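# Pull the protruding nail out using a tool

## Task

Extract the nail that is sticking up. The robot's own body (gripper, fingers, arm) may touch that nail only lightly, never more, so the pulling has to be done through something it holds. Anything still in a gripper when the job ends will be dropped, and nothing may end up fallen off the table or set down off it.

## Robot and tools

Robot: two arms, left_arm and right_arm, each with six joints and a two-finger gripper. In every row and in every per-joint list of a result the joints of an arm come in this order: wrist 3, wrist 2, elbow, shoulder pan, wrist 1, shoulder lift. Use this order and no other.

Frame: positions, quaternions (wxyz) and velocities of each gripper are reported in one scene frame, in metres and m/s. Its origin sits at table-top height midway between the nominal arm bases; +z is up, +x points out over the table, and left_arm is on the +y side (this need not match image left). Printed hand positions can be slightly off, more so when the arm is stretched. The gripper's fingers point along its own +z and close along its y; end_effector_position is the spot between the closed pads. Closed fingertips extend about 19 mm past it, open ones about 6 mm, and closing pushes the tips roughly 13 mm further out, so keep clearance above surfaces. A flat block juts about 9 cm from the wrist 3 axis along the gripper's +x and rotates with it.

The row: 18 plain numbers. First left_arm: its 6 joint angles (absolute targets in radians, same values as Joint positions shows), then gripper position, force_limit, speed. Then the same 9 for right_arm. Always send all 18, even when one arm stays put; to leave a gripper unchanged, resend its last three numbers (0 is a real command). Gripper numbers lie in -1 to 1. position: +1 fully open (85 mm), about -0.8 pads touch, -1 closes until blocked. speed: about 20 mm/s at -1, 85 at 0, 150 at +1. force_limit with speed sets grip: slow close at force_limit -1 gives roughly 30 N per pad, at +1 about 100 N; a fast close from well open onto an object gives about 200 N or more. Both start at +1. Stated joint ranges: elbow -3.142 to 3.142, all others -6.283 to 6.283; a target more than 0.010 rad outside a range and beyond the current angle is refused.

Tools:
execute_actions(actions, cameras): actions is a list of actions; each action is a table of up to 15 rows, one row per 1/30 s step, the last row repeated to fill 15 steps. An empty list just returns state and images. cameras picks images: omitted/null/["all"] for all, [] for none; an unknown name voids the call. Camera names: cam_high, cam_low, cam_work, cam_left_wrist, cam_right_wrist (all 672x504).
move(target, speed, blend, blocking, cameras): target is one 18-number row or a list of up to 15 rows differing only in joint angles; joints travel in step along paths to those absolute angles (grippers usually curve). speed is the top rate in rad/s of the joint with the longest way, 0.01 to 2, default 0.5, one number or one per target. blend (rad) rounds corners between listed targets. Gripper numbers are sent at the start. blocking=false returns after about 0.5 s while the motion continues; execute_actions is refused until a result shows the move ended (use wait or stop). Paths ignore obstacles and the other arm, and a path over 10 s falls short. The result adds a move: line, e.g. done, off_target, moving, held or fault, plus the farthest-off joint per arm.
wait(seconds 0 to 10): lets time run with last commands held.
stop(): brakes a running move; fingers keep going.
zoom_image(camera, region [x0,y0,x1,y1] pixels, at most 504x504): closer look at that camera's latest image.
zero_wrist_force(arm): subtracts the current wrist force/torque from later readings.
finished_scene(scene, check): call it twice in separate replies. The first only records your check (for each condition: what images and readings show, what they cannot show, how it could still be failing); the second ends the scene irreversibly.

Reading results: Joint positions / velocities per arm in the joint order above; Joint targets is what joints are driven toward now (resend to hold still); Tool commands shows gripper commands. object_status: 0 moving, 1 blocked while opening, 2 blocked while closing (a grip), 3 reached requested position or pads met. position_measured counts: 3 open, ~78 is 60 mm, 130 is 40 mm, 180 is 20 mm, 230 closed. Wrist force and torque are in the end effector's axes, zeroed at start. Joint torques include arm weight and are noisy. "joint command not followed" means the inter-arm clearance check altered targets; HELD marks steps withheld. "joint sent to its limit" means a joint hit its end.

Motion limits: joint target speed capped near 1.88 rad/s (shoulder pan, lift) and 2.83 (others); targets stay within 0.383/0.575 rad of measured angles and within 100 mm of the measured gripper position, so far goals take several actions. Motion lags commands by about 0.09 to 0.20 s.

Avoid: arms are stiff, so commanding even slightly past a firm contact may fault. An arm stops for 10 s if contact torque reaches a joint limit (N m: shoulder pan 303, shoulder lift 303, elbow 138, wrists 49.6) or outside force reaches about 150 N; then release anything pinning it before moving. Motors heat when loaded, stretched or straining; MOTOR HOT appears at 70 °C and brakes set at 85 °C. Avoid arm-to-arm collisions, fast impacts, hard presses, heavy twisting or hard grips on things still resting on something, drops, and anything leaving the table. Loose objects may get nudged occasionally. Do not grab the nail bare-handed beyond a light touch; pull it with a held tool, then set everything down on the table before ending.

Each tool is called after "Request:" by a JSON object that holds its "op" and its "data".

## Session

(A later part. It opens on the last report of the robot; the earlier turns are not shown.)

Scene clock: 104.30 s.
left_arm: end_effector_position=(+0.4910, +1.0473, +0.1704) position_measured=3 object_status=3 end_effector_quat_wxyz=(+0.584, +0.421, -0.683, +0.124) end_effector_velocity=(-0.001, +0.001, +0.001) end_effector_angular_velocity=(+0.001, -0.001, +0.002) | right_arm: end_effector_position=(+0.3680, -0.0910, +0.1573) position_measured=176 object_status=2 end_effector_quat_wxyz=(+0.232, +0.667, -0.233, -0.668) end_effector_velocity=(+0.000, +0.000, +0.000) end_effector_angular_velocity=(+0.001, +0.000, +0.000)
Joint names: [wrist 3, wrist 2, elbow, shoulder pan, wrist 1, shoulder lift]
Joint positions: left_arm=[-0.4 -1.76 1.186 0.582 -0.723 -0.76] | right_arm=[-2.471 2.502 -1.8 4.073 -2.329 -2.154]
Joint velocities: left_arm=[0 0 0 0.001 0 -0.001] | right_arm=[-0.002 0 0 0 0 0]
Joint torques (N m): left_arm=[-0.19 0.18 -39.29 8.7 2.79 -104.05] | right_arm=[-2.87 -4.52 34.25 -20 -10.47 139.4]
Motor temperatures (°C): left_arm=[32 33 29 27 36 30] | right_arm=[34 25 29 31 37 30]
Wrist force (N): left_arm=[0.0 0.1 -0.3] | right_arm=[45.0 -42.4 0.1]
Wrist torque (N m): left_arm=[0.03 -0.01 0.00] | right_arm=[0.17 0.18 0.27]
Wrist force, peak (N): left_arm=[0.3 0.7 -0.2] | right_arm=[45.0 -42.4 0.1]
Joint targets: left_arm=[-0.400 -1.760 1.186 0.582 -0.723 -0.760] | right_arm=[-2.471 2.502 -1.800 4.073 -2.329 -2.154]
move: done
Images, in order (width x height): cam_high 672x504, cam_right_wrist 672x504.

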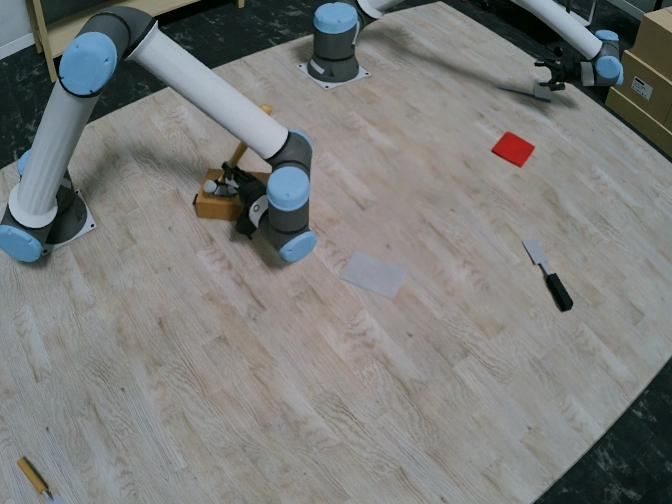

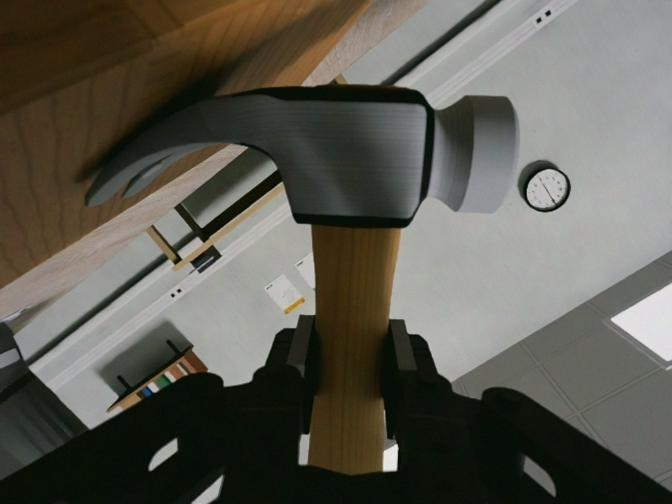

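Request:
{"op": "move", "data": {"target": [-0.4,-1.76,1.186,0.582,-0.723,-0.76,1,1,1,-2.571,2.4956,-1.8109,4.0665,-2.3247,-2.1471,-1,1,-0.8], "speed": 0.06, "cameras": ["cam_high","cam_right_wrist"]}}

Request:
{"op": "zoom_image", "data": {"camera": "cam_right_wrist", "region": [0, 100, 240, 350]}}

Scene clock: 106.70 s.
left_arm: end_effector_position=(+0.4910, +1.0473, +0.1704) position_measured=3 object_status=3 end_effector_quat_wxyz=(+0.584, +0.421, -0.683, +0.124) end_effector_velocity=(+0.000, +0.000, +0.000) end_effector_angular_velocity=(+0.000, +0.000, +0.000) | right_arm: end_effector_position=(+0.3680, -0.0989, +0.1580) position_measured=176 object_status=2 end_effector_quat_wxyz=(+0.198, +0.678, -0.200, -0.679) end_effector_velocity=(+0.000, +0.000, -0.001) end_effector_angular_velocity=(+0.000, +0.001, +0.000)
Joint names: [wrist 3, wrist 2, elbow, shoulder pan, wrist 1, shoulder lift]
Joint positions: left_arm=[-0.4 -1.76 1.186 0.582 -0.723 -0.76] | right_arm=[-2.571 2.496 -1.811 4.067 -2.325 -2.147]
Joint velocities: left_arm=[0 0 -0.001 0 0 0.001] | right_arm=[-0.001 0 0 0 -0.001 -0.001]
Joint torques (N m): left_arm=[-0.03 0.77 -39.56 9.64 2.88 -102.63] | right_arm=[-3.11 -7.31 29.74 -22.74 -12.11 137.02]
Motor temperatures (°C): left_arm=[32 33 29 27 36 30] | right_arm=[34 25 29 31 37 30]
Wrist force (N): left_arm=[0.1 0.0 -0.1] | right_arm=[45.3 -46.1 -0.2]
Wrist torque (N m): left_arm=[-0.01 -0.02 0.00] | right_arm=[0.27 0.19 0.07]
Wrist force, peak (N): left_arm=[0.5 0.2 -0.2] | right_arm=[50.7 -50.5 -0.1]
Joint targets: left_arm=[-0.400 -1.760 1.186 0.582 -0.723 -0.760] | right_arm=[-2.571 2.496 -1.811 4.066 -2.325 -2.147]
move: done
Images, in order (width x height): cam_high 672x504, cam_right_wrist 672x504.

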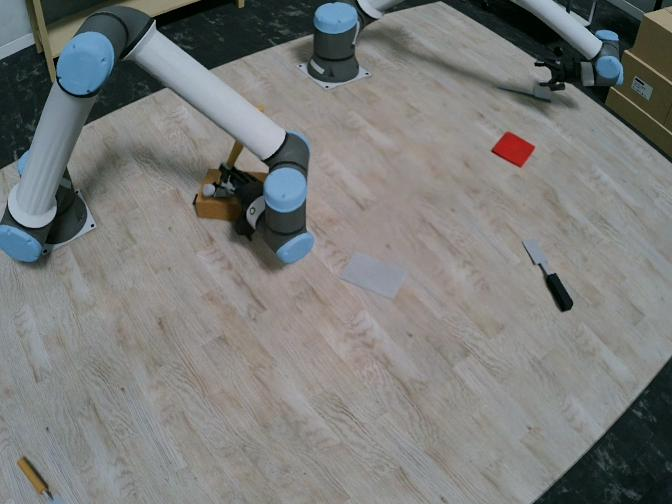

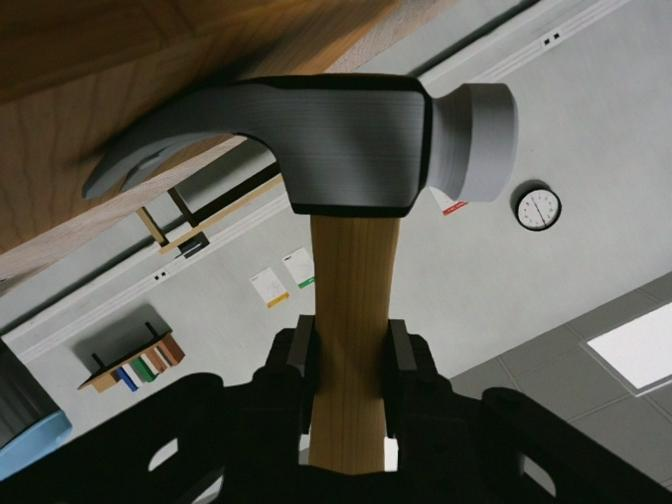

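Scaled by 2.016 from the camera's 672x504 image, which has a finer 960x720 frame.

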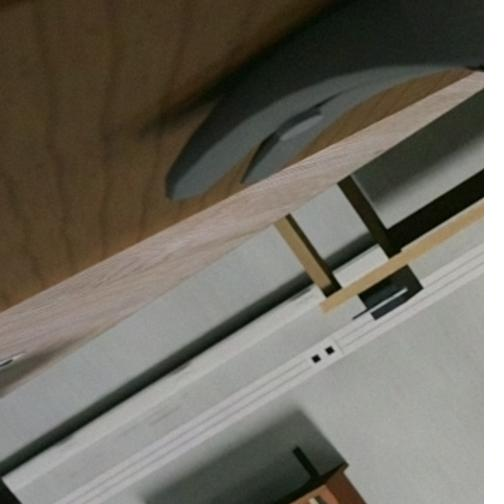

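Request:
{"op": "move", "data": {"target": [-0.4,-1.76,1.186,0.582,-0.723,-0.76,1,1,1,-2.571,2.4956,-1.8095,4.0665,-2.3323,-2.1409,-1,1,-0.8], "speed": 0.012, "cameras": ["cam_high","cam_right_wrist"]}}

Request:
{"op": "zoom_image", "data": {"camera": "cam_right_wrist", "region": [0, 100, 240, 350]}}

Scene clock: 107.97 s.
left_arm: end_effector_position=(+0.4910, +1.0473, +0.1704) position_measured=3 object_status=3 end_effector_quat_wxyz=(+0.584, +0.421, -0.683, +0.124) end_effector_velocity=(+0.000, +0.000, +0.001) end_effector_angular_velocity=(+0.000, +0.000, +0.000) | right_arm: end_effector_position=(+0.3682, -0.0974, +0.1590) position_measured=176 object_status=2 end_effector_quat_wxyz=(+0.205, +0.677, -0.207, -0.676) end_effector_velocity=(+0.000, +0.000, +0.000) end_effector_angular_velocity=(+0.000, +0.000, +0.000)
Joint names: [wrist 3, wrist 2, elbow, shoulder pan, wrist 1, shoulder lift]
Joint positions: left_arm=[-0.4 -1.76 1.186 0.582 -0.723 -0.76] | right_arm=[-2.547 2.497 -1.809 4.067 -2.326 -2.146]
Joint velocities: left_arm=[0 0 0 0 0 -0.001] | right_arm=[0 0 0 0 -0.001 0.001]
Joint torques (N m): left_arm=[0.35 -0.09 -38.18 8.79 2.78 -102.18] | right_arm=[-0.91 0.54 27.96 1.73 -1.7 84.03]
Motor temperatures (°C): left_arm=[32 33 29 27 36 30] | right_arm=[34 25 29 31 37 30]
Wrist force (N): left_arm=[-0.2 0.0 -0.1] | right_arm=[5.4 -6.0 -0.2]
Wrist torque (N m): left_arm=[0.01 0.03 0.00] | right_arm=[-0.21 -0.24 0.07]
Wrist force, peak (N): left_arm=[-0.2 0.0 -0.6] | right_arm=[91.9 -93.9 0.3]
Joint targets: left_arm=[-0.400 -1.760 1.186 0.582 -0.723 -0.760] | right_arm=[-2.547 2.497 -1.809 4.067 -2.326 -2.146]
Tool commands: left_gripper/position=+1.0 left_gripper/force_limit=+1.0 left_gripper/speed=+1.0 right_gripper/position=-1.0 right_gripper/force_limit=+1.0 right_gripper/speed=-0.7960784313725491
FORCE FAULT: contact force on the right arm reached its limit, and that arm stopped. The contact can be on any part of that arm, not only on its tool. That arm's remaining commands of this call were not run. That arm is still stopped at the end of this call. That arm stays stopped for about 10 more seconds. Until then a move that you send moves the other arm only, and its call returns only when the move has ended. Once the stop has ended, the next robot result says so. If the stop ends while you think or write, that arm runs what you send next. While its stop runs, an arm takes no new command, but its gripper still runs the gripper command that each later call begins with. Until it ends, the stop uses up actions while you think or wait. An arm that is not stopped still takes commands.
move: fault (right_arm); right_arm: the wrist 3 is farthest, 0.024 rad from its target
Images, in order (width x height): cam_high 672x504, cam_right_wrist 672x504.

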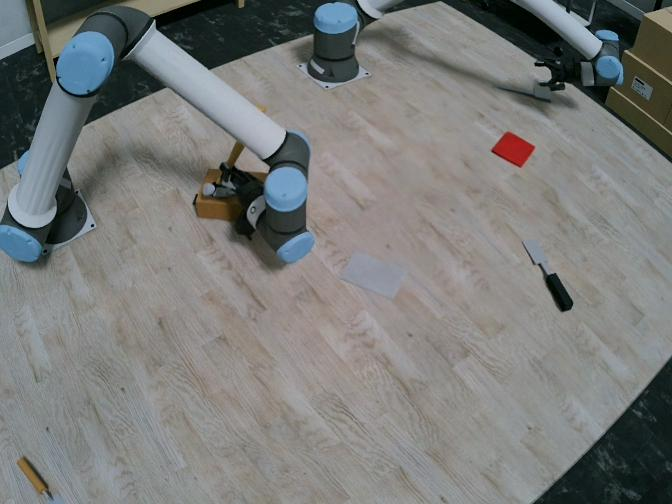

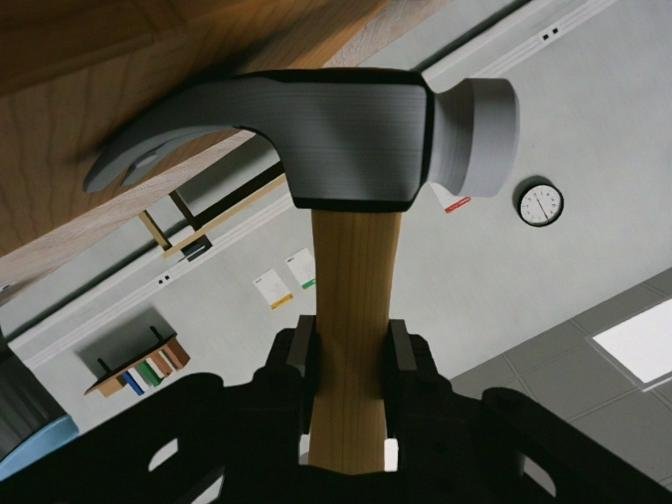

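Scaled by 2.016 from the camera's 672x504 image, which has a finer 960x720 frame.

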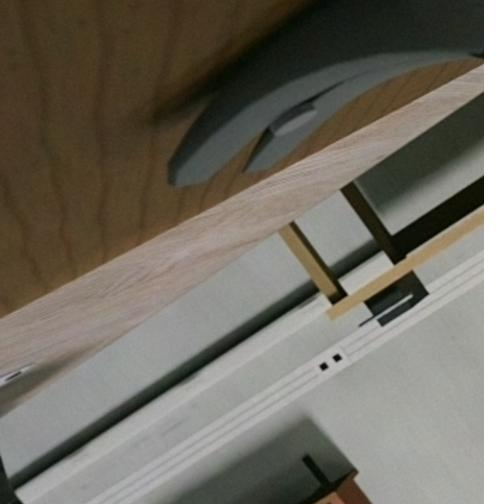

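Request:
{"op": "wait", "data": {"seconds": 10, "cameras": []}}

Request:
{"op": "wait", "data": {"seconds": 0.5, "cameras": []}}

Request:
{"op": "move", "data": {"target": [-0.4,-1.76,1.186,0.582,-0.723,-0.76,1,1,1,-2.647,2.4894,-1.8216,4.0594,-2.3207,-2.1386,-1,1,-0.8], "speed": 0.06, "cameras": ["cam_high","cam_right_wrist"]}}

Request:
{"op": "zoom_image", "data": {"camera": "cam_right_wrist", "region": [0, 100, 240, 350]}}

Scene clock: 118.53 s.
left_arm: end_effector_position=(+0.4910, +1.0473, +0.1704) position_measured=3 object_status=3 end_effector_quat_wxyz=(+0.584, +0.421, -0.683, +0.124) end_effector_velocity=(-0.001, +0.000, +0.000) end_effector_angular_velocity=(-0.001, +0.001, +0.001) | right_arm: end_effector_position=(+0.3682, -0.0974, +0.1590) position_measured=176 object_status=2 end_effector_quat_wxyz=(+0.205, +0.677, -0.207, -0.676) end_effector_velocity=(-0.001, +0.000, +0.000) end_effector_angular_velocity=(-0.001, +0.000, +0.001)
Joint names: [wrist 3, wrist 2, elbow, shoulder pan, wrist 1, shoulder lift]
Joint positions: left_arm=[-0.4 -1.76 1.186 0.582 -0.723 -0.76] | right_arm=[-2.547 2.497 -1.809 4.067 -2.326 -2.146]
Joint velocities: left_arm=[0 0 0.001 0.001 0 0] | right_arm=[0 0 0 0.001 -0.001 0]
Joint torques (N m): left_arm=[-0.11 0.56 -37.7 8.35 2.38 -105.46] | right_arm=[-1.08 0.58 26.67 0.58 -1.81 83.43]
Motor temperatures (°C): left_arm=[32 33 29 27 36 30] | right_arm=[34 25 29 31 37 30]
Wrist force (N): left_arm=[0.1 0.1 -0.2] | right_arm=[5.4 -5.5 -0.1]
Wrist torque (N m): left_arm=[0.02 -0.02 0.00] | right_arm=[-0.16 -0.27 0.08]
Wrist force, peak (N): left_arm=[0.0 0.4 -0.6] | right_arm=[6.0 -6.3 -0.1]
Joint targets: left_arm=[-0.400 -1.760 1.186 0.582 -0.723 -0.760] | right_arm=[-2.547 2.497 -1.809 4.067 -2.326 -2.146]
Tool commands: left_gripper/position=+1.0 left_gripper/force_limit=+1.0 left_gripper/speed=+1.0 right_gripper/position=-1.0 right_gripper/force_limit=+1.0 right_gripper/speed=-0.7960784313725491
FORCE FAULT, CONTINUED: the right arm's stop, for the force fault that an earlier result reported, is over. The rest of the stop counts as 19 of the actions that you can send in this scene. During its stop the right arm's controller moved it back a little. That arm now holds where it stands, not its last command. That arm accepts commands again.
wait: 10.00 s; at rest from the start
No camera images: "cameras" was empty.

Scene clock: 119.03 s.
left_arm: end_effector_position=(+0.4910, +1.0473, +0.1704) position_measured=3 object_status=3 end_effector_quat_wxyz=(+0.584, +0.421, -0.683, +0.124) end_effector_velocity=(+0.000, +0.000, +0.000) end_effector_angular_velocity=(+0.000, +0.000, +0.000) | right_arm: end_effector_position=(+0.3682, -0.0974, +0.1590) position_measured=176 object_status=2 end_effector_quat_wxyz=(+0.205, +0.677, -0.207, -0.676) end_effector_velocity=(+0.000, +0.000, +0.000) end_effector_angular_velocity=(+0.002, -0.001, -0.001)
Joint names: [wrist 3, wrist 2, elbow, shoulder pan, wrist 1, shoulder lift]
Joint positions: left_arm=[-0.4 -1.76 1.186 0.582 -0.723 -0.76] | right_arm=[-2.547 2.497 -1.809 4.067 -2.326 -2.146]
Joint velocities: left_arm=[0 0.001 0 0 0 0] | right_arm=[-0.001 0 0 -0.001 0.001 0.001]
Joint torques (N m): left_arm=[-0.1 0.55 -37.85 11.84 1.86 -105.71] | right_arm=[0.03 0.67 27.21 1.97 -1.58 82.46]
Motor temperatures (°C): left_arm=[32 33 29 27 36 30] | right_arm=[34 25 29 31 37 30]
Wrist force (N): left_arm=[0.2 0.1 -0.3] | right_arm=[5.9 -5.9 0.2]
Wrist torque (N m): left_arm=[0.01 -0.04 -0.01] | right_arm=[-0.20 -0.34 0.07]
Wrist force, peak (N): left_arm=[0.0 0.2 -0.5] | right_arm=[5.9 -5.9 0.2]
Joint targets: left_arm=[-0.400 -1.760 1.186 0.582 -0.723 -0.760] | right_arm=[-2.547 2.497 -1.809 4.067 -2.326 -2.146]
Tool commands: left_gripper/position=+1.0 left_gripper/force_limit=+1.0 left_gripper/speed=+1.0 right_gripper/position=-1.0 right_gripper/force_limit=+1.0 right_gripper/speed=-0.7960784313725491
wait: 0.50 s; at rest by 0.17 s
No camera images: "cameras" was empty.

Scene clock: 121.10 s.
left_arm: end_effector_position=(+0.4910, +1.0473, +0.1704) position_measured=3 object_status=3 end_effector_quat_wxyz=(+0.584, +0.421, -0.683, +0.124) end_effector_velocity=(-0.001, +0.000, -0.001) end_effector_angular_velocity=(-0.001, +0.002, +0.000) | right_arm: end_effector_position=(+0.3684, -0.1014, +0.1586) position_measured=176 object_status=2 end_effector_quat_wxyz=(+0.190, +0.681, -0.193, -0.680) end_effector_velocity=(-0.001, +0.000, -0.001) end_effector_angular_velocity=(-0.001, +0.001, +0.001)
Joint names: [wrist 3, wrist 2, elbow, shoulder pan, wrist 1, shoulder lift]
Joint positions: left_arm=[-0.4 -1.76 1.186 0.582 -0.723 -0.76] | right_arm=[-2.59 2.495 -1.815 4.063 -2.321 -2.143]
Joint velocities: left_arm=[0 0.001 0 0 0 0.002] | right_arm=[0 0 0 0.001 0 -0.001]
Joint torques (N m): left_arm=[-0.32 0.74 -36.76 7.48 1.88 -101.69] | right_arm=[-0.9 0.7 27.67 0.17 -2.37 83.56]
Motor temperatures (°C): left_arm=[32 33 29 27 36 30] | right_arm=[34 25 29 31 37 30]
Wrist force (N): left_arm=[0.1 0.2 -0.2] | right_arm=[8.8 -14.5 3.5]
Wrist torque (N m): left_arm=[0.03 -0.02 0.00] | right_arm=[-0.24 -0.16 0.01]
Wrist force, peak (N): left_arm=[-0.3 0.4 -0.6] | right_arm=[75.6 -106.1 16.5]
Joint targets: left_arm=[-0.400 -1.760 1.186 0.582 -0.723 -0.760] | right_arm=[-2.590 2.495 -1.815 4.063 -2.321 -2.143]
Tool commands: left_gripper/position=+1.0 left_gripper/force_limit=+1.0 left_gripper/speed=+1.0 right_gripper/position=-1.0 right_gripper/force_limit=+1.0 right_gripper/speed=-0.7960784313725491
FORCE FAULT: contact force on the right arm reached its limit, and that arm stopped. The contact can be on any part of that arm, not only on its tool. That arm's remaining commands of this call were not run. That arm is still stopped at the end of this call. That arm stays stopped for about 9 more seconds. Until then a move that you send moves the other arm only, and its call returns only when the move has ended. Once the stop has ended, the next robot result says so. If the stop ends while you think or write, that arm runs what you send next. While its stop runs, an arm takes no new command, but its gripper still runs the gripper command that each later call begins with. Until it ends, the stop uses up actions while you think or wait. An arm that is not stopped still takes commands.
move: fault (right_arm); right_arm: the wrist 3 is farthest, 0.057 rad from its target
Images, in order (width x height): cam_high 672x504, cam_right_wrist 672x504.

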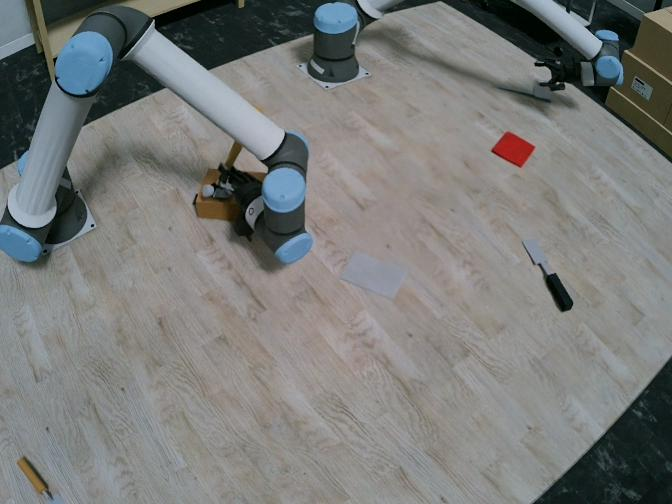

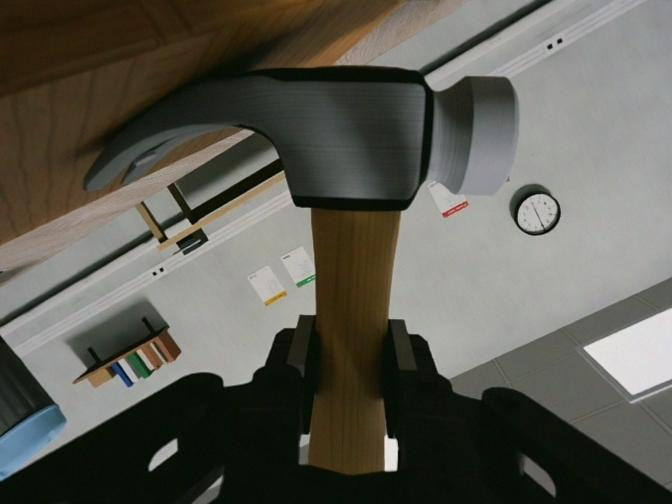

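Scaled by 2.016 from the camera's 672x504 image, which has a finer 960x720 frame.

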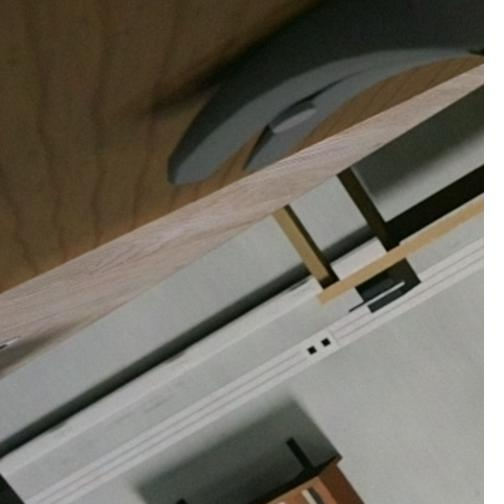

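Request:
{"op": "wait", "data": {"seconds": 9.5, "cameras": []}}

Request:
{"op": "move", "data": {"target": [-0.4,-1.76,1.186,0.582,-0.723,-0.76,1,1,1,-2.590,2.495,-1.8158,4.063,-2.3165,-2.1468,-1,1,-0.8], "speed": 0.03, "cameras": ["cam_high","cam_right_wrist"]}}

Request:
{"op": "zoom_image", "data": {"camera": "cam_right_wrist", "region": [0, 100, 240, 350]}}

Request:
{"op": "zoom_image", "data": {"camera": "cam_high", "region": [195, 155, 255, 209]}}

Scene clock: 131.23 s.
left_arm: end_effector_position=(+0.4910, +1.0473, +0.1704) position_measured=3 object_status=3 end_effector_quat_wxyz=(+0.584, +0.421, -0.683, +0.124) end_effector_velocity=(+0.000, +0.000, +0.001) end_effector_angular_velocity=(+0.001, -0.001, -0.001) | right_arm: end_effector_position=(+0.3684, -0.1014, +0.1586) position_measured=176 object_status=2 end_effector_quat_wxyz=(+0.190, +0.681, -0.193, -0.680) end_effector_velocity=(+0.000, +0.000, -0.001) end_effector_angular_velocity=(+0.000, +0.001, +0.000)
Joint names: [wrist 3, wrist 2, elbow, shoulder pan, wrist 1, shoulder lift]
Joint positions: left_arm=[-0.4 -1.76 1.186 0.582 -0.723 -0.76] | right_arm=[-2.59 2.495 -1.815 4.063 -2.321 -2.143]
Joint velocities: left_arm=[0.001 0.001 -0.001 0 0 -0.001] | right_arm=[0 0 0 0 0 -0.002]
Joint torques (N m): left_arm=[-0.27 0.34 -35.03 10.12 1.93 -105.12] | right_arm=[-0.94 0.5 27.46 1.68 -2.51 84.76]
Motor temperatures (°C): left_arm=[32 33 29 27 36 30] | right_arm=[34 25 29 31 37 30]
Wrist force (N): left_arm=[-0.1 0.4 -0.4] | right_arm=[8.9 -14.7 3.9]
Wrist torque (N m): left_arm=[0.08 0.02 -0.01] | right_arm=[-0.30 -0.15 0.03]
Wrist force, peak (N): left_arm=[0.2 0.5 -0.5] | right_arm=[9.3 -14.8 3.9]
Joint targets: left_arm=[-0.400 -1.760 1.186 0.582 -0.723 -0.760] | right_arm=[-2.590 2.495 -1.815 4.063 -2.321 -2.143]
Tool commands: left_gripper/position=+1.0 left_gripper/force_limit=+1.0 left_gripper/speed=+1.0 right_gripper/position=-1.0 right_gripper/force_limit=+1.0 right_gripper/speed=-0.7960784313725491
FORCE FAULT, CONTINUED: the right arm's stop, for the force fault that an earlier result reported, is over. The rest of the stop counts as 19 of the actions that you can send in this scene. During its stop the right arm's controller moved it back a little. That arm now holds where it stands, not its last command. That arm accepts commands again.
wait: 9.50 s; at rest from the start
No camera images: "cameras" was empty.

Scene clock: 131.93 s.
left_arm: end_effector_position=(+0.4910, +1.0473, +0.1704) position_measured=3 object_status=3 end_effector_quat_wxyz=(+0.584, +0.421, -0.683, +0.124) end_effector_velocity=(+0.000, +0.000, +0.000) end_effector_angular_velocity=(+0.000, +0.000, +0.000) | right_arm: end_effector_position=(+0.3686, -0.1015, +0.1558) position_measured=176 object_status=2 end_effector_quat_wxyz=(+0.190, +0.681, -0.193, -0.680) end_effector_velocity=(+0.000, +0.000, -0.001) end_effector_angular_velocity=(+0.001, -0.001, +0.001)
Joint names: [wrist 3, wrist 2, elbow, shoulder pan, wrist 1, shoulder lift]
Joint positions: left_arm=[-0.4 -1.76 1.186 0.582 -0.723 -0.76] | right_arm=[-2.59 2.495 -1.816 4.063 -2.317 -2.147]
Joint velocities: left_arm=[0 0 0 0 0 0] | right_arm=[0 0 0 0.001 0.002 -0.001]
Joint torques (N m): left_arm=[0.12 0.08 -35.43 9.1 1.9 -104.85] | right_arm=[-2.23 -1.21 15.24 -18.84 12.36 40.34]
Motor temperatures (°C): left_arm=[32 33 29 27 36 30] | right_arm=[34 25 29 31 37 30]
Wrist force (N): left_arm=[-0.1 0.1 -0.2] | right_arm=[-43.2 32.8 5.3]
Wrist torque (N m): left_arm=[0.01 0.00 0.00] | right_arm=[-0.48 -0.64 0.25]
Wrist force, peak (N): left_arm=[-0.1 0.2 -0.5] | right_arm=[-43.2 33.6 5.4]
Joint targets: left_arm=[-0.400 -1.760 1.186 0.582 -0.723 -0.760] | right_arm=[-2.590 2.495 -1.816 4.063 -2.317 -2.147]
move: done
Images, in order (width x height): cam_high 672x504, cam_right_wrist 672x504.

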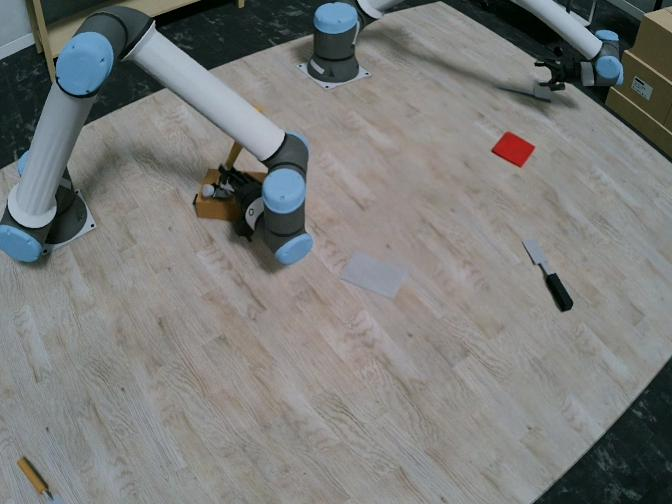

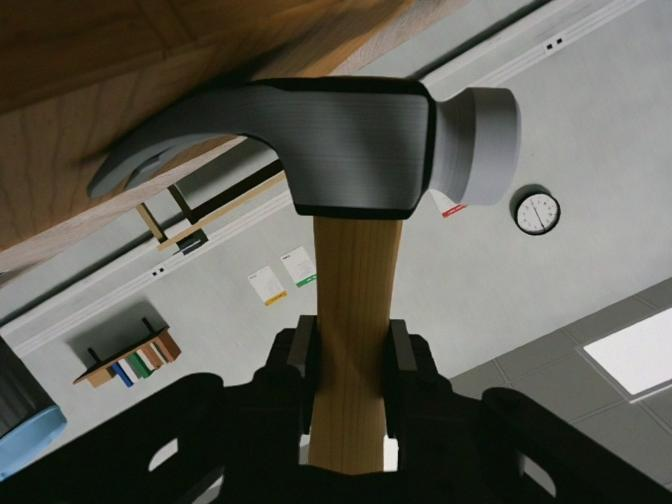

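Scaled by 2.016 from the camera's 672x504 image, which has a finer 960x720 frame.

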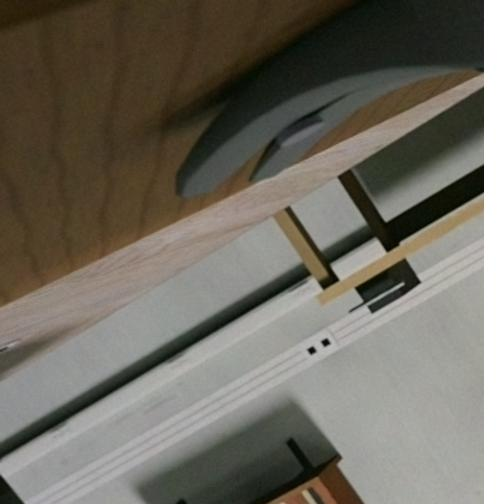

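Scaled by 8.400 from the camera's 672x504 image, which has a finer 960x720 frame.

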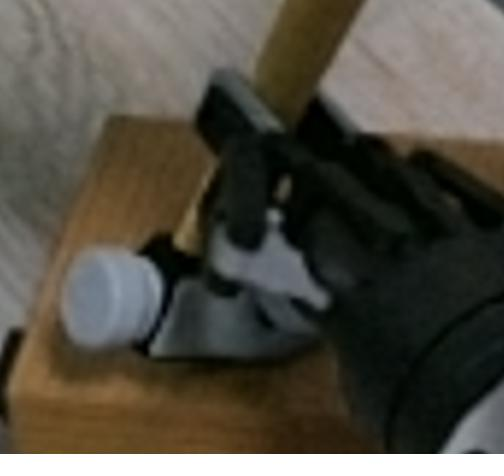

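Request:
{"op": "move", "data": {"target": [-0.4,-1.76,1.186,0.582,-0.723,-0.76,1,1,1,-2.640,2.4919,-1.8211,4.0599,-2.3146,-2.1437,-1,1,-0.8], "speed": 0.04, "cameras": ["cam_right_wrist"]}}

Request:
{"op": "zoom_image", "data": {"camera": "cam_right_wrist", "region": [0, 100, 240, 350]}}

Scene clock: 133.97 s.
left_arm: end_effector_position=(+0.4910, +1.0473, +0.1704) position_measured=3 object_status=3 end_effector_quat_wxyz=(+0.584, +0.421, -0.683, +0.124) end_effector_velocity=(+0.000, +0.000, -0.001) end_effector_angular_velocity=(-0.001, +0.001, +0.000) | right_arm: end_effector_position=(+0.3685, -0.1052, +0.1559) position_measured=176 object_status=2 end_effector_quat_wxyz=(+0.173, +0.686, -0.176, -0.685) end_effector_velocity=(+0.001, -0.001, +0.001) end_effector_angular_velocity=(+0.002, +0.000, -0.002)
Joint names: [wrist 3, wrist 2, elbow, shoulder pan, wrist 1, shoulder lift]
Joint positions: left_arm=[-0.4 -1.76 1.186 0.582 -0.723 -0.76] | right_arm=[-2.64 2.492 -1.821 4.06 -2.315 -2.144]
Joint velocities: left_arm=[0 0 0 0 0 0.001] | right_arm=[-0.003 0 0 -0.003 -0.001 0.001]
Joint torques (N m): left_arm=[-0.12 0.56 -36.58 9.58 1.97 -103.26] | right_arm=[-3.84 -12.32 16.77 -38.59 0.36 98.8]
Motor temperatures (°C): left_arm=[32 33 29 27 36 30] | right_arm=[34 25 29 31 37 30]
Wrist force (N): left_arm=[0.0 0.4 -0.1] | right_arm=[-16.8 -25.9 21.2]
Wrist torque (N m): left_arm=[0.06 -0.01 0.00] | right_arm=[0.06 -0.34 0.90]
Wrist force, peak (N): left_arm=[0.1 0.2 -0.7] | right_arm=[-49.2 37.4 6.5]
Joint targets: left_arm=[-0.400 -1.760 1.186 0.582 -0.723 -0.760] | right_arm=[-2.640 2.492 -1.821 4.060 -2.315 -2.144]
move: done
Images, in order (width x height): cam_right_wrist 672x504.

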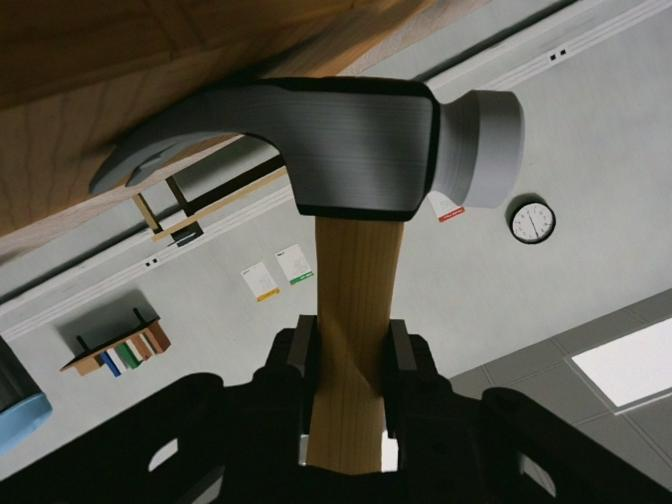

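Scaled by 2.016 from the camera's 672x504 image, which has a finer 960x720 frame.

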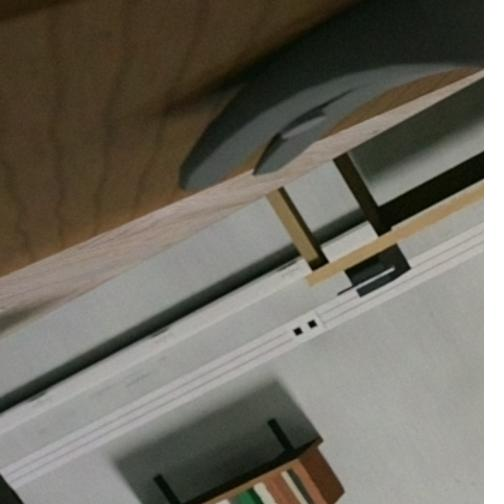

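Request:
{"op": "move", "data": {"target": [-0.4,-1.76,1.186,0.582,-0.723,-0.76,1,1,1,-2.690,2.4888,-1.8263,4.0568,-2.3127,-2.1405,-1,1,-0.8], "speed": 0.04, "cameras": []}}

Scene clock: 135.70 s.
left_arm: end_effector_position=(+0.4910, +1.0473, +0.1704) position_measured=3 object_status=3 end_effector_quat_wxyz=(+0.584, +0.421, -0.683, +0.124) end_effector_velocity=(+0.000, +0.000, +0.001) end_effector_angular_velocity=(+0.000, -0.002, +0.001) | right_arm: end_effector_position=(+0.3685, -0.1090, +0.1562) position_measured=176 object_status=2 end_effector_quat_wxyz=(+0.156, +0.690, -0.159, -0.689) end_effector_velocity=(+0.000, +0.000, +0.000) end_effector_angular_velocity=(+0.002, +0.000, +0.000)
Joint names: [wrist 3, wrist 2, elbow, shoulder pan, wrist 1, shoulder lift]
Joint positions: left_arm=[-0.4 -1.76 1.186 0.582 -0.723 -0.76] | right_arm=[-2.69 2.489 -1.826 4.057 -2.313 -2.141]
Joint velocities: left_arm=[0 0 -0.001 0 0 -0.001] | right_arm=[-0.001 0 0 0 0 0.001]
Joint torques (N m): left_arm=[-0.17 0.13 -33.4 8.96 1.68 -105.51] | right_arm=[-4.58 -22.56 14.95 -50.58 -12.23 130.52]
Motor temperatures (°C): left_arm=[32 33 29 27 36 30] | right_arm=[34 25 29 31 37 30]
Wrist force (N): left_arm=[0.1 0.3 -0.2] | right_arm=[19.1 -80.4 22.8]
Wrist torque (N m): left_arm=[0.05 -0.02 0.00] | right_arm=[0.60 0.04 1.50]
Wrist force, peak (N): left_arm=[0.2 0.2 -0.5] | right_arm=[19.3 -80.3 23.5]
Joint targets: left_arm=[-0.400 -1.760 1.186 0.582 -0.723 -0.760] | right_arm=[-2.690 2.489 -1.826 4.057 -2.313 -2.140]
move: done
No camera images: "cameras" was empty.

Request:
{"op": "move", "data": {"target": [-0.4,-1.76,1.186,0.582,-0.723,-0.76,1,1,1,-2.690,2.4888,-1.8266,4.0568,-2.3107,-2.1421,-1,1,-0.8], "speed": 0.03, "cameras": ["cam_high","cam_right_wrist"]}}

Request:
{"op": "zoom_image", "data": {"camera": "cam_right_wrist", "region": [0, 50, 240, 300]}}

Request:
{"op": "zoom_image", "data": {"camera": "cam_high", "region": [195, 155, 255, 209]}}

Scene clock: 137.13 s.
left_arm: end_effector_position=(+0.4910, +1.0473, +0.1704) position_measured=3 object_status=3 end_effector_quat_wxyz=(+0.584, +0.421, -0.683, +0.124) end_effector_velocity=(+0.000, +0.000, +0.000) end_effector_angular_velocity=(+0.000, +0.000, +0.000) | right_arm: end_effector_position=(+0.3685, -0.1090, +0.1551) position_measured=176 object_status=2 end_effector_quat_wxyz=(+0.155, +0.690, -0.159, -0.689) end_effector_velocity=(+0.000, +0.000, -0.001) end_effector_angular_velocity=(+0.001, +0.000, +0.000)
Joint names: [wrist 3, wrist 2, elbow, shoulder pan, wrist 1, shoulder lift]
Joint positions: left_arm=[-0.4 -1.76 1.186 0.582 -0.723 -0.76] | right_arm=[-2.69 2.489 -1.827 4.057 -2.311 -2.142]
Joint velocities: left_arm=[0 0 -0.001 0 0 0.001] | right_arm=[0 0 0 0 0.002 -0.002]
Joint torques (N m): left_arm=[-0.05 0.41 -35.65 7.72 1.83 -101.19] | right_arm=[-3.54 -19.58 3.85 -46.15 -0.76 66.07]
Motor temperatures (°C): left_arm=[32 33 29 27 36 30] | right_arm=[34 25 29 31 37 30]
Wrist force (N): left_arm=[-0.2 0.2 0.0] | right_arm=[-33.4 -46.3 20.6]
Wrist torque (N m): left_arm=[0.03 0.02 0.00] | right_arm=[0.25 -0.59 1.10]
Wrist force, peak (N): left_arm=[0.0 0.4 -0.5] | right_arm=[19.9 -82.1 23.3]
Joint targets: left_arm=[-0.400 -1.760 1.186 0.582 -0.723 -0.760] | right_arm=[-2.690 2.489 -1.827 4.057 -2.311 -2.142]
move: done
Images, in order (width x height): cam_high 672x504, cam_right_wrist 672x504.

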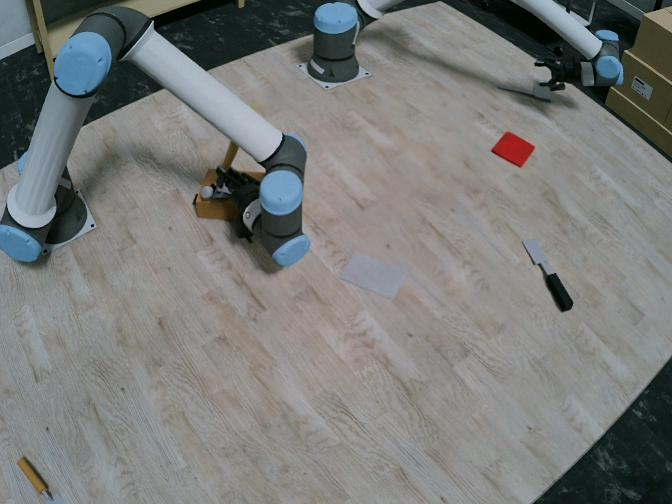

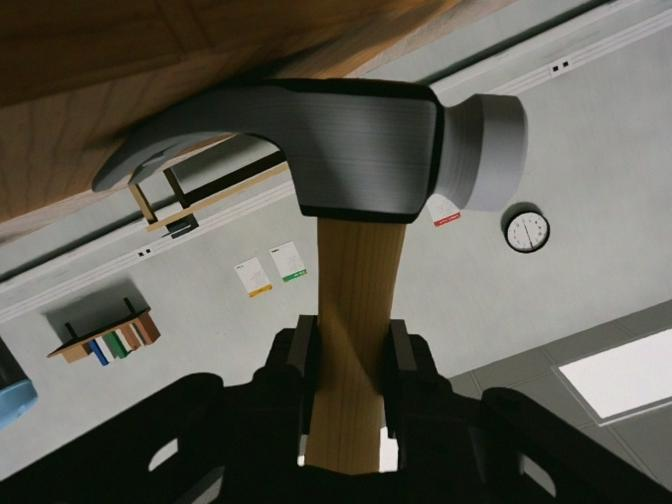

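Scaled by 2.016 from the camera's 672x504 image, which has a finer 960x720 frame.

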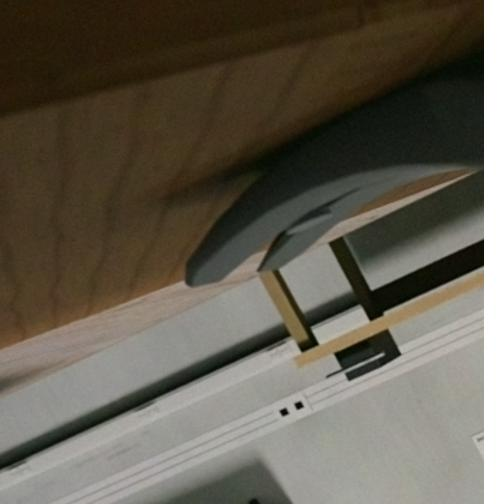

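Scaled by 8.400 from the camera's 672x504 image, which has a finer 960x720 frame.

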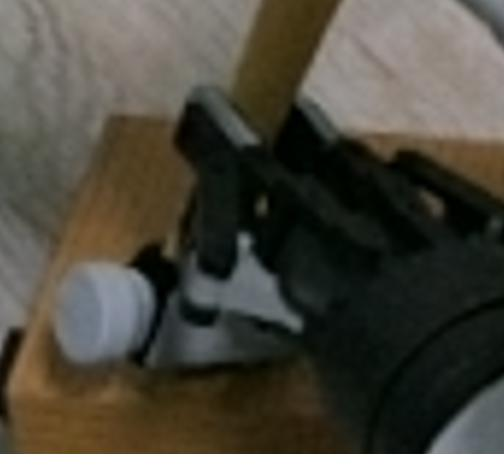

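Request:
{"op": "move", "data": {"target": [-0.4,-1.76,1.186,0.582,-0.723,-0.76,1,1,1,-2.790,2.4834,-1.8356,4.0514,-2.3065,-2.1372,-1,1,-0.8], "speed": 0.05, "cameras": ["cam_right_wrist"]}}

Request:
{"op": "zoom_image", "data": {"camera": "cam_right_wrist", "region": [0, 50, 240, 300]}}

Scene clock: 139.77 s.
left_arm: end_effector_position=(+0.4910, +1.0473, +0.1704) position_measured=3 object_status=3 end_effector_quat_wxyz=(+0.584, +0.421, -0.683, +0.124) end_effector_velocity=(+0.000, +0.000, +0.001) end_effector_angular_velocity=(+0.000, -0.001, +0.001) | right_arm: end_effector_position=(+0.3684, -0.1157, +0.1550) position_measured=176 object_status=2 end_effector_quat_wxyz=(+0.121, +0.697, -0.124, -0.696) end_effector_velocity=(+0.000, +0.001, -0.001) end_effector_angular_velocity=(+0.001, +0.000, -0.003)
Joint names: [wrist 3, wrist 2, elbow, shoulder pan, wrist 1, shoulder lift]
Joint positions: left_arm=[-0.4 -1.76 1.186 0.582 -0.723 -0.76] | right_arm=[-2.79 2.483 -1.836 4.051 -2.307 -2.137]
Joint velocities: left_arm=[0 -0.001 0.001 0 0 -0.001] | right_arm=[-0.001 0.003 0 -0.001 0.001 -0.001]
Joint torques (N m): left_arm=[-0.12 0.24 -34.06 7.35 1.51 -103.31] | right_arm=[-4.21 -0.51 29.99 -13.1 -6.5 120.26]
Motor temperatures (°C): left_arm=[32 33 29 27 36 30] | right_arm=[34 25 29 31 37 30]
Wrist force (N): left_arm=[0.2 0.1 -0.3] | right_arm=[27.4 -25.3 -2.4]
Wrist torque (N m): left_arm=[0.02 -0.04 -0.01] | right_arm=[0.18 0.14 1.44]
Wrist force, peak (N): left_arm=[0.0 0.3 -0.6] | right_arm=[17.6 -79.4 5.6]
Joint targets: left_arm=[-0.400 -1.760 1.186 0.582 -0.723 -0.760] | right_arm=[-2.790 2.483 -1.836 4.051 -2.307 -2.137]
move: done
Images, in order (width x height): cam_right_wrist 672x504.

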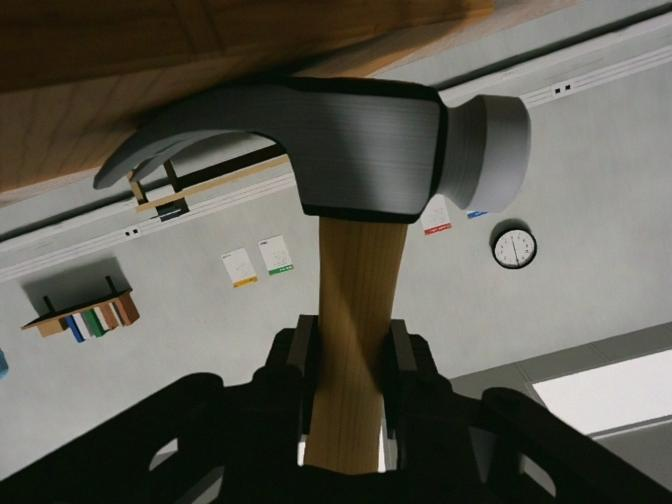

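Scaled by 2.016 from the camera's 672x504 image, which has a finer 960x720 frame.

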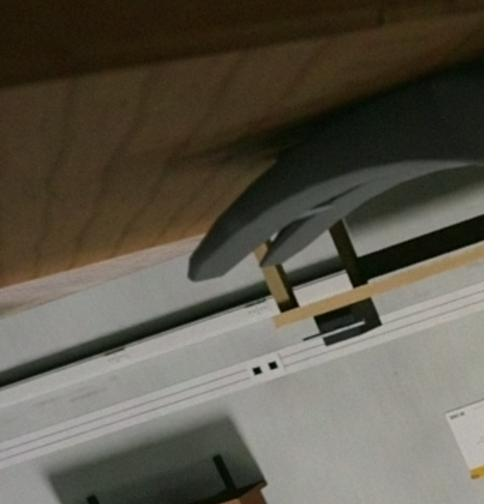

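Request:
{"op": "move", "data": {"target": [-0.4,-1.76,1.186,0.582,-0.723,-0.76,1,1,1,-2.890,2.478,-1.8445,4.046,-2.3027,-2.1320,-1,1,-0.8], "speed": 0.05, "cameras": ["cam_right_wrist","cam_high"]}}

Request:
{"op": "zoom_image", "data": {"camera": "cam_right_wrist", "region": [0, 50, 240, 300]}}

Scene clock: 142.33 s.
left_arm: end_effector_position=(+0.4910, +1.0473, +0.1704) position_measured=3 object_status=3 end_effector_quat_wxyz=(+0.584, +0.421, -0.683, +0.124) end_effector_velocity=(+0.000, +0.000, +0.000) end_effector_angular_velocity=(+0.000, -0.001, +0.000) | right_arm: end_effector_position=(+0.3682, -0.1219, +0.1552) position_measured=176 object_status=2 end_effector_quat_wxyz=(+0.086, +0.702, -0.089, -0.701) end_effector_velocity=(-0.001, +0.000, +0.000) end_effector_angular_velocity=(+0.002, +0.000, +0.001)
Joint names: [wrist 3, wrist 2, elbow, shoulder pan, wrist 1, shoulder lift]
Joint positions: left_arm=[-0.4 -1.76 1.186 0.582 -0.723 -0.76] | right_arm=[-2.89 2.478 -1.844 4.046 -2.303 -2.132]
Joint velocities: left_arm=[0 0 -0.001 0 0 0] | right_arm=[-0.001 0 0 0.001 0 0.001]
Joint torques (N m): left_arm=[0.32 0.83 -33.32 11.52 1.63 -102.28] | right_arm=[-3.02 -2.99 21.49 -17.52 0.95 98.07]
Motor temperatures (°C): left_arm=[32 33 29 27 36 30] | right_arm=[34 25 29 31 37 30]
Wrist force (N): left_arm=[0.0 0.5 -0.6] | right_arm=[0.1 0.8 -0.6]
Wrist torque (N m): left_arm=[0.07 -0.01 0.00] | right_arm=[-0.12 -0.25 0.14]
Wrist force, peak (N): left_arm=[0.0 0.5 -0.6] | right_arm=[30.4 -70.6 -3.4]
Joint targets: left_arm=[-0.400 -1.760 1.186 0.582 -0.723 -0.760] | right_arm=[-2.890 2.478 -1.845 4.046 -2.303 -2.132]
move: done
Images, in order (width x height): cam_high 672x504, cam_right_wrist 672x504.

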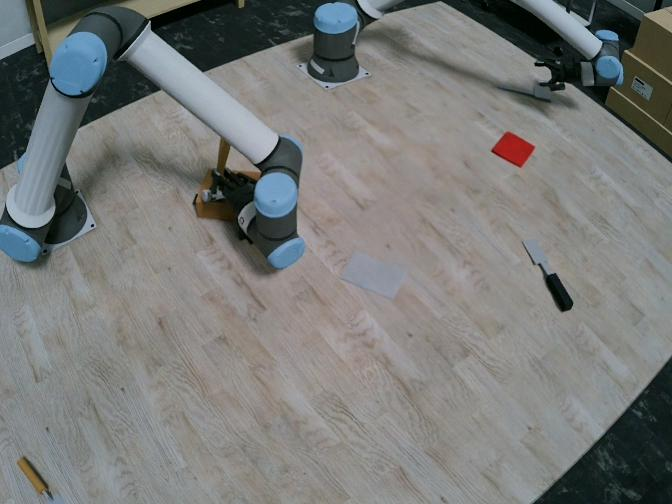

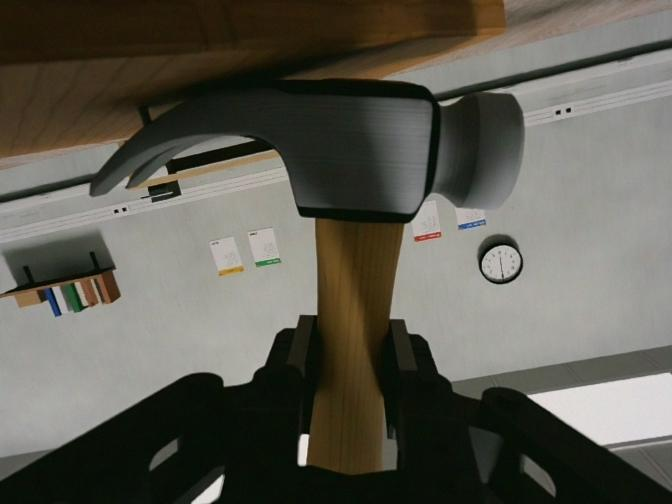

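Scaled by 2.016 from the camera's 672x504 image, which has a finer 960x720 frame.

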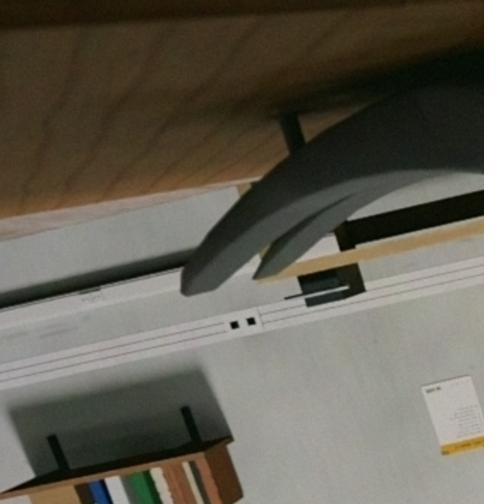

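Request:
{"op": "move", "data": {"target": [-0.4,-1.76,1.186,0.582,-0.723,-0.76,1,1,1,-2.890,2.478,-1.8365,4.046,-2.3482,-2.0945,-1,1,-0.8], "speed": 0.05, "cameras": ["cam_right_wrist","cam_high"]}}

Request:
{"op": "zoom_image", "data": {"camera": "cam_right_wrist", "region": [0, 50, 240, 300]}}

Request:
{"op": "zoom_image", "data": {"camera": "cam_high", "region": [195, 155, 255, 209]}}

Scene clock: 143.97 s.
left_arm: end_effector_position=(+0.4910, +1.0473, +0.1704) position_measured=3 object_status=3 end_effector_quat_wxyz=(+0.584, +0.421, -0.683, +0.124) end_effector_velocity=(-0.001, +0.001, +0.000) end_effector_angular_velocity=(+0.000, +0.000, +0.001) | right_arm: end_effector_position=(+0.3677, -0.1226, +0.1849) position_measured=176 object_status=2 end_effector_quat_wxyz=(+0.086, +0.702, -0.089, -0.701) end_effector_velocity=(+0.000, +0.000, +0.001) end_effector_angular_velocity=(-0.001, +0.001, +0.000)
Joint names: [wrist 3, wrist 2, elbow, shoulder pan, wrist 1, shoulder lift]
Joint positions: left_arm=[-0.4 -1.76 1.186 0.582 -0.723 -0.76] | right_arm=[-2.89 2.478 -1.837 4.046 -2.348 -2.095]
Joint velocities: left_arm=[0 0 0 0.001 0 0] | right_arm=[0 0 0 0 -0.002 0.001]
Joint torques (N m): left_arm=[0.32 0.31 -33.69 9.28 1.62 -102.56] | right_arm=[-2.92 -2.24 35.89 -16.14 -6.49 96.39]
Motor temperatures (°C): left_arm=[32 33 29 27 36 30] | right_arm=[34 25 29 31 37 30]
Wrist force (N): left_arm=[0.1 0.0 -0.3] | right_arm=[0.0 0.8 -0.2]
Wrist torque (N m): left_arm=[0.00 -0.03 0.00] | right_arm=[-0.13 -0.23 0.13]
Wrist force, peak (N): left_arm=[0.0 0.1 -0.6] | right_arm=[0.4 0.7 -0.9]
Joint targets: left_arm=[-0.400 -1.760 1.186 0.582 -0.723 -0.760] | right_arm=[-2.890 2.478 -1.837 4.046 -2.348 -2.095]
move: done
Images, in order (width x height): cam_high 672x504, cam_right_wrist 672x504.

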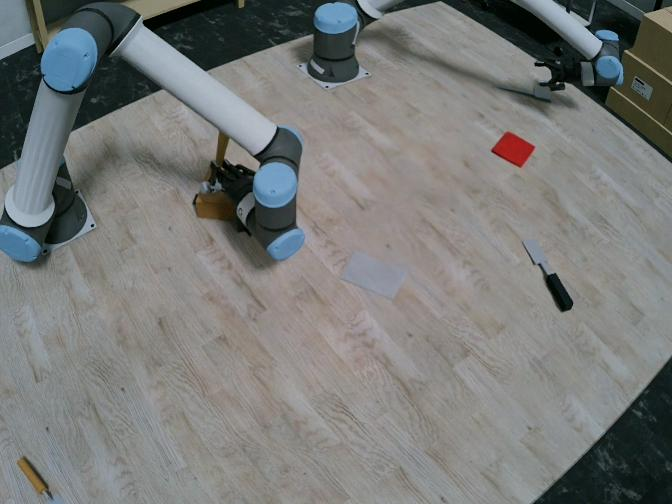

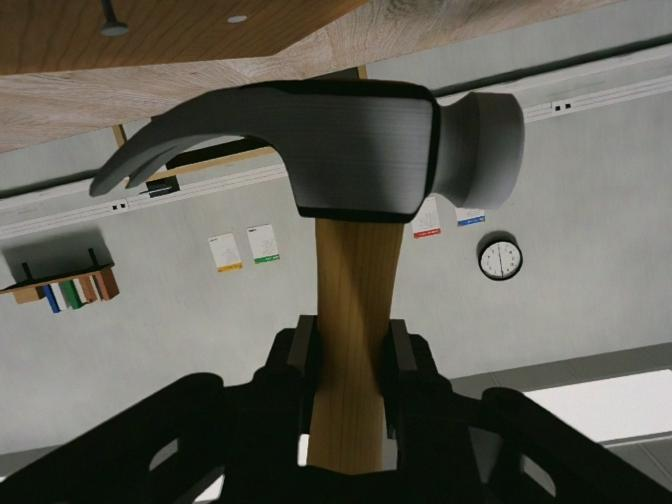

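Scaled by 2.016 from the camera's 672x504 image, which has a finer 960x720 frame.

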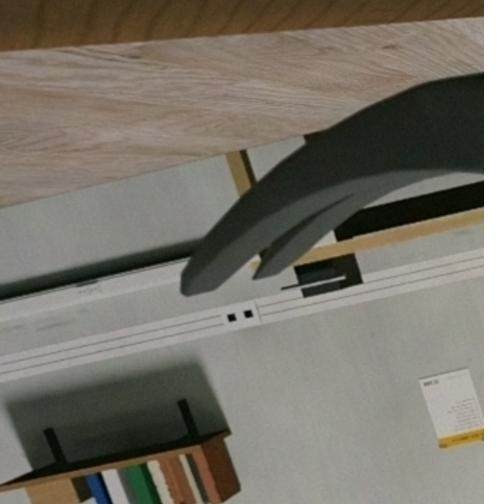

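Scaled by 8.400 from the camera's 672x504 image, which has a finer 960x720 frame.

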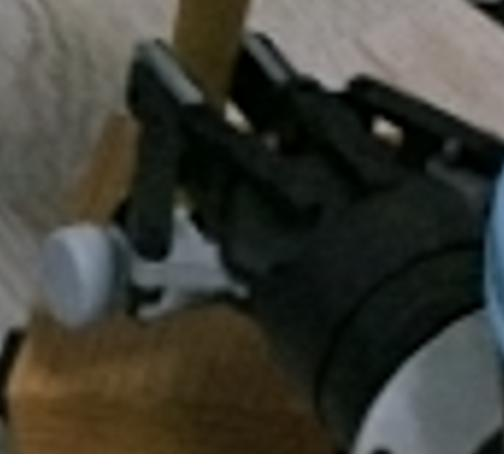

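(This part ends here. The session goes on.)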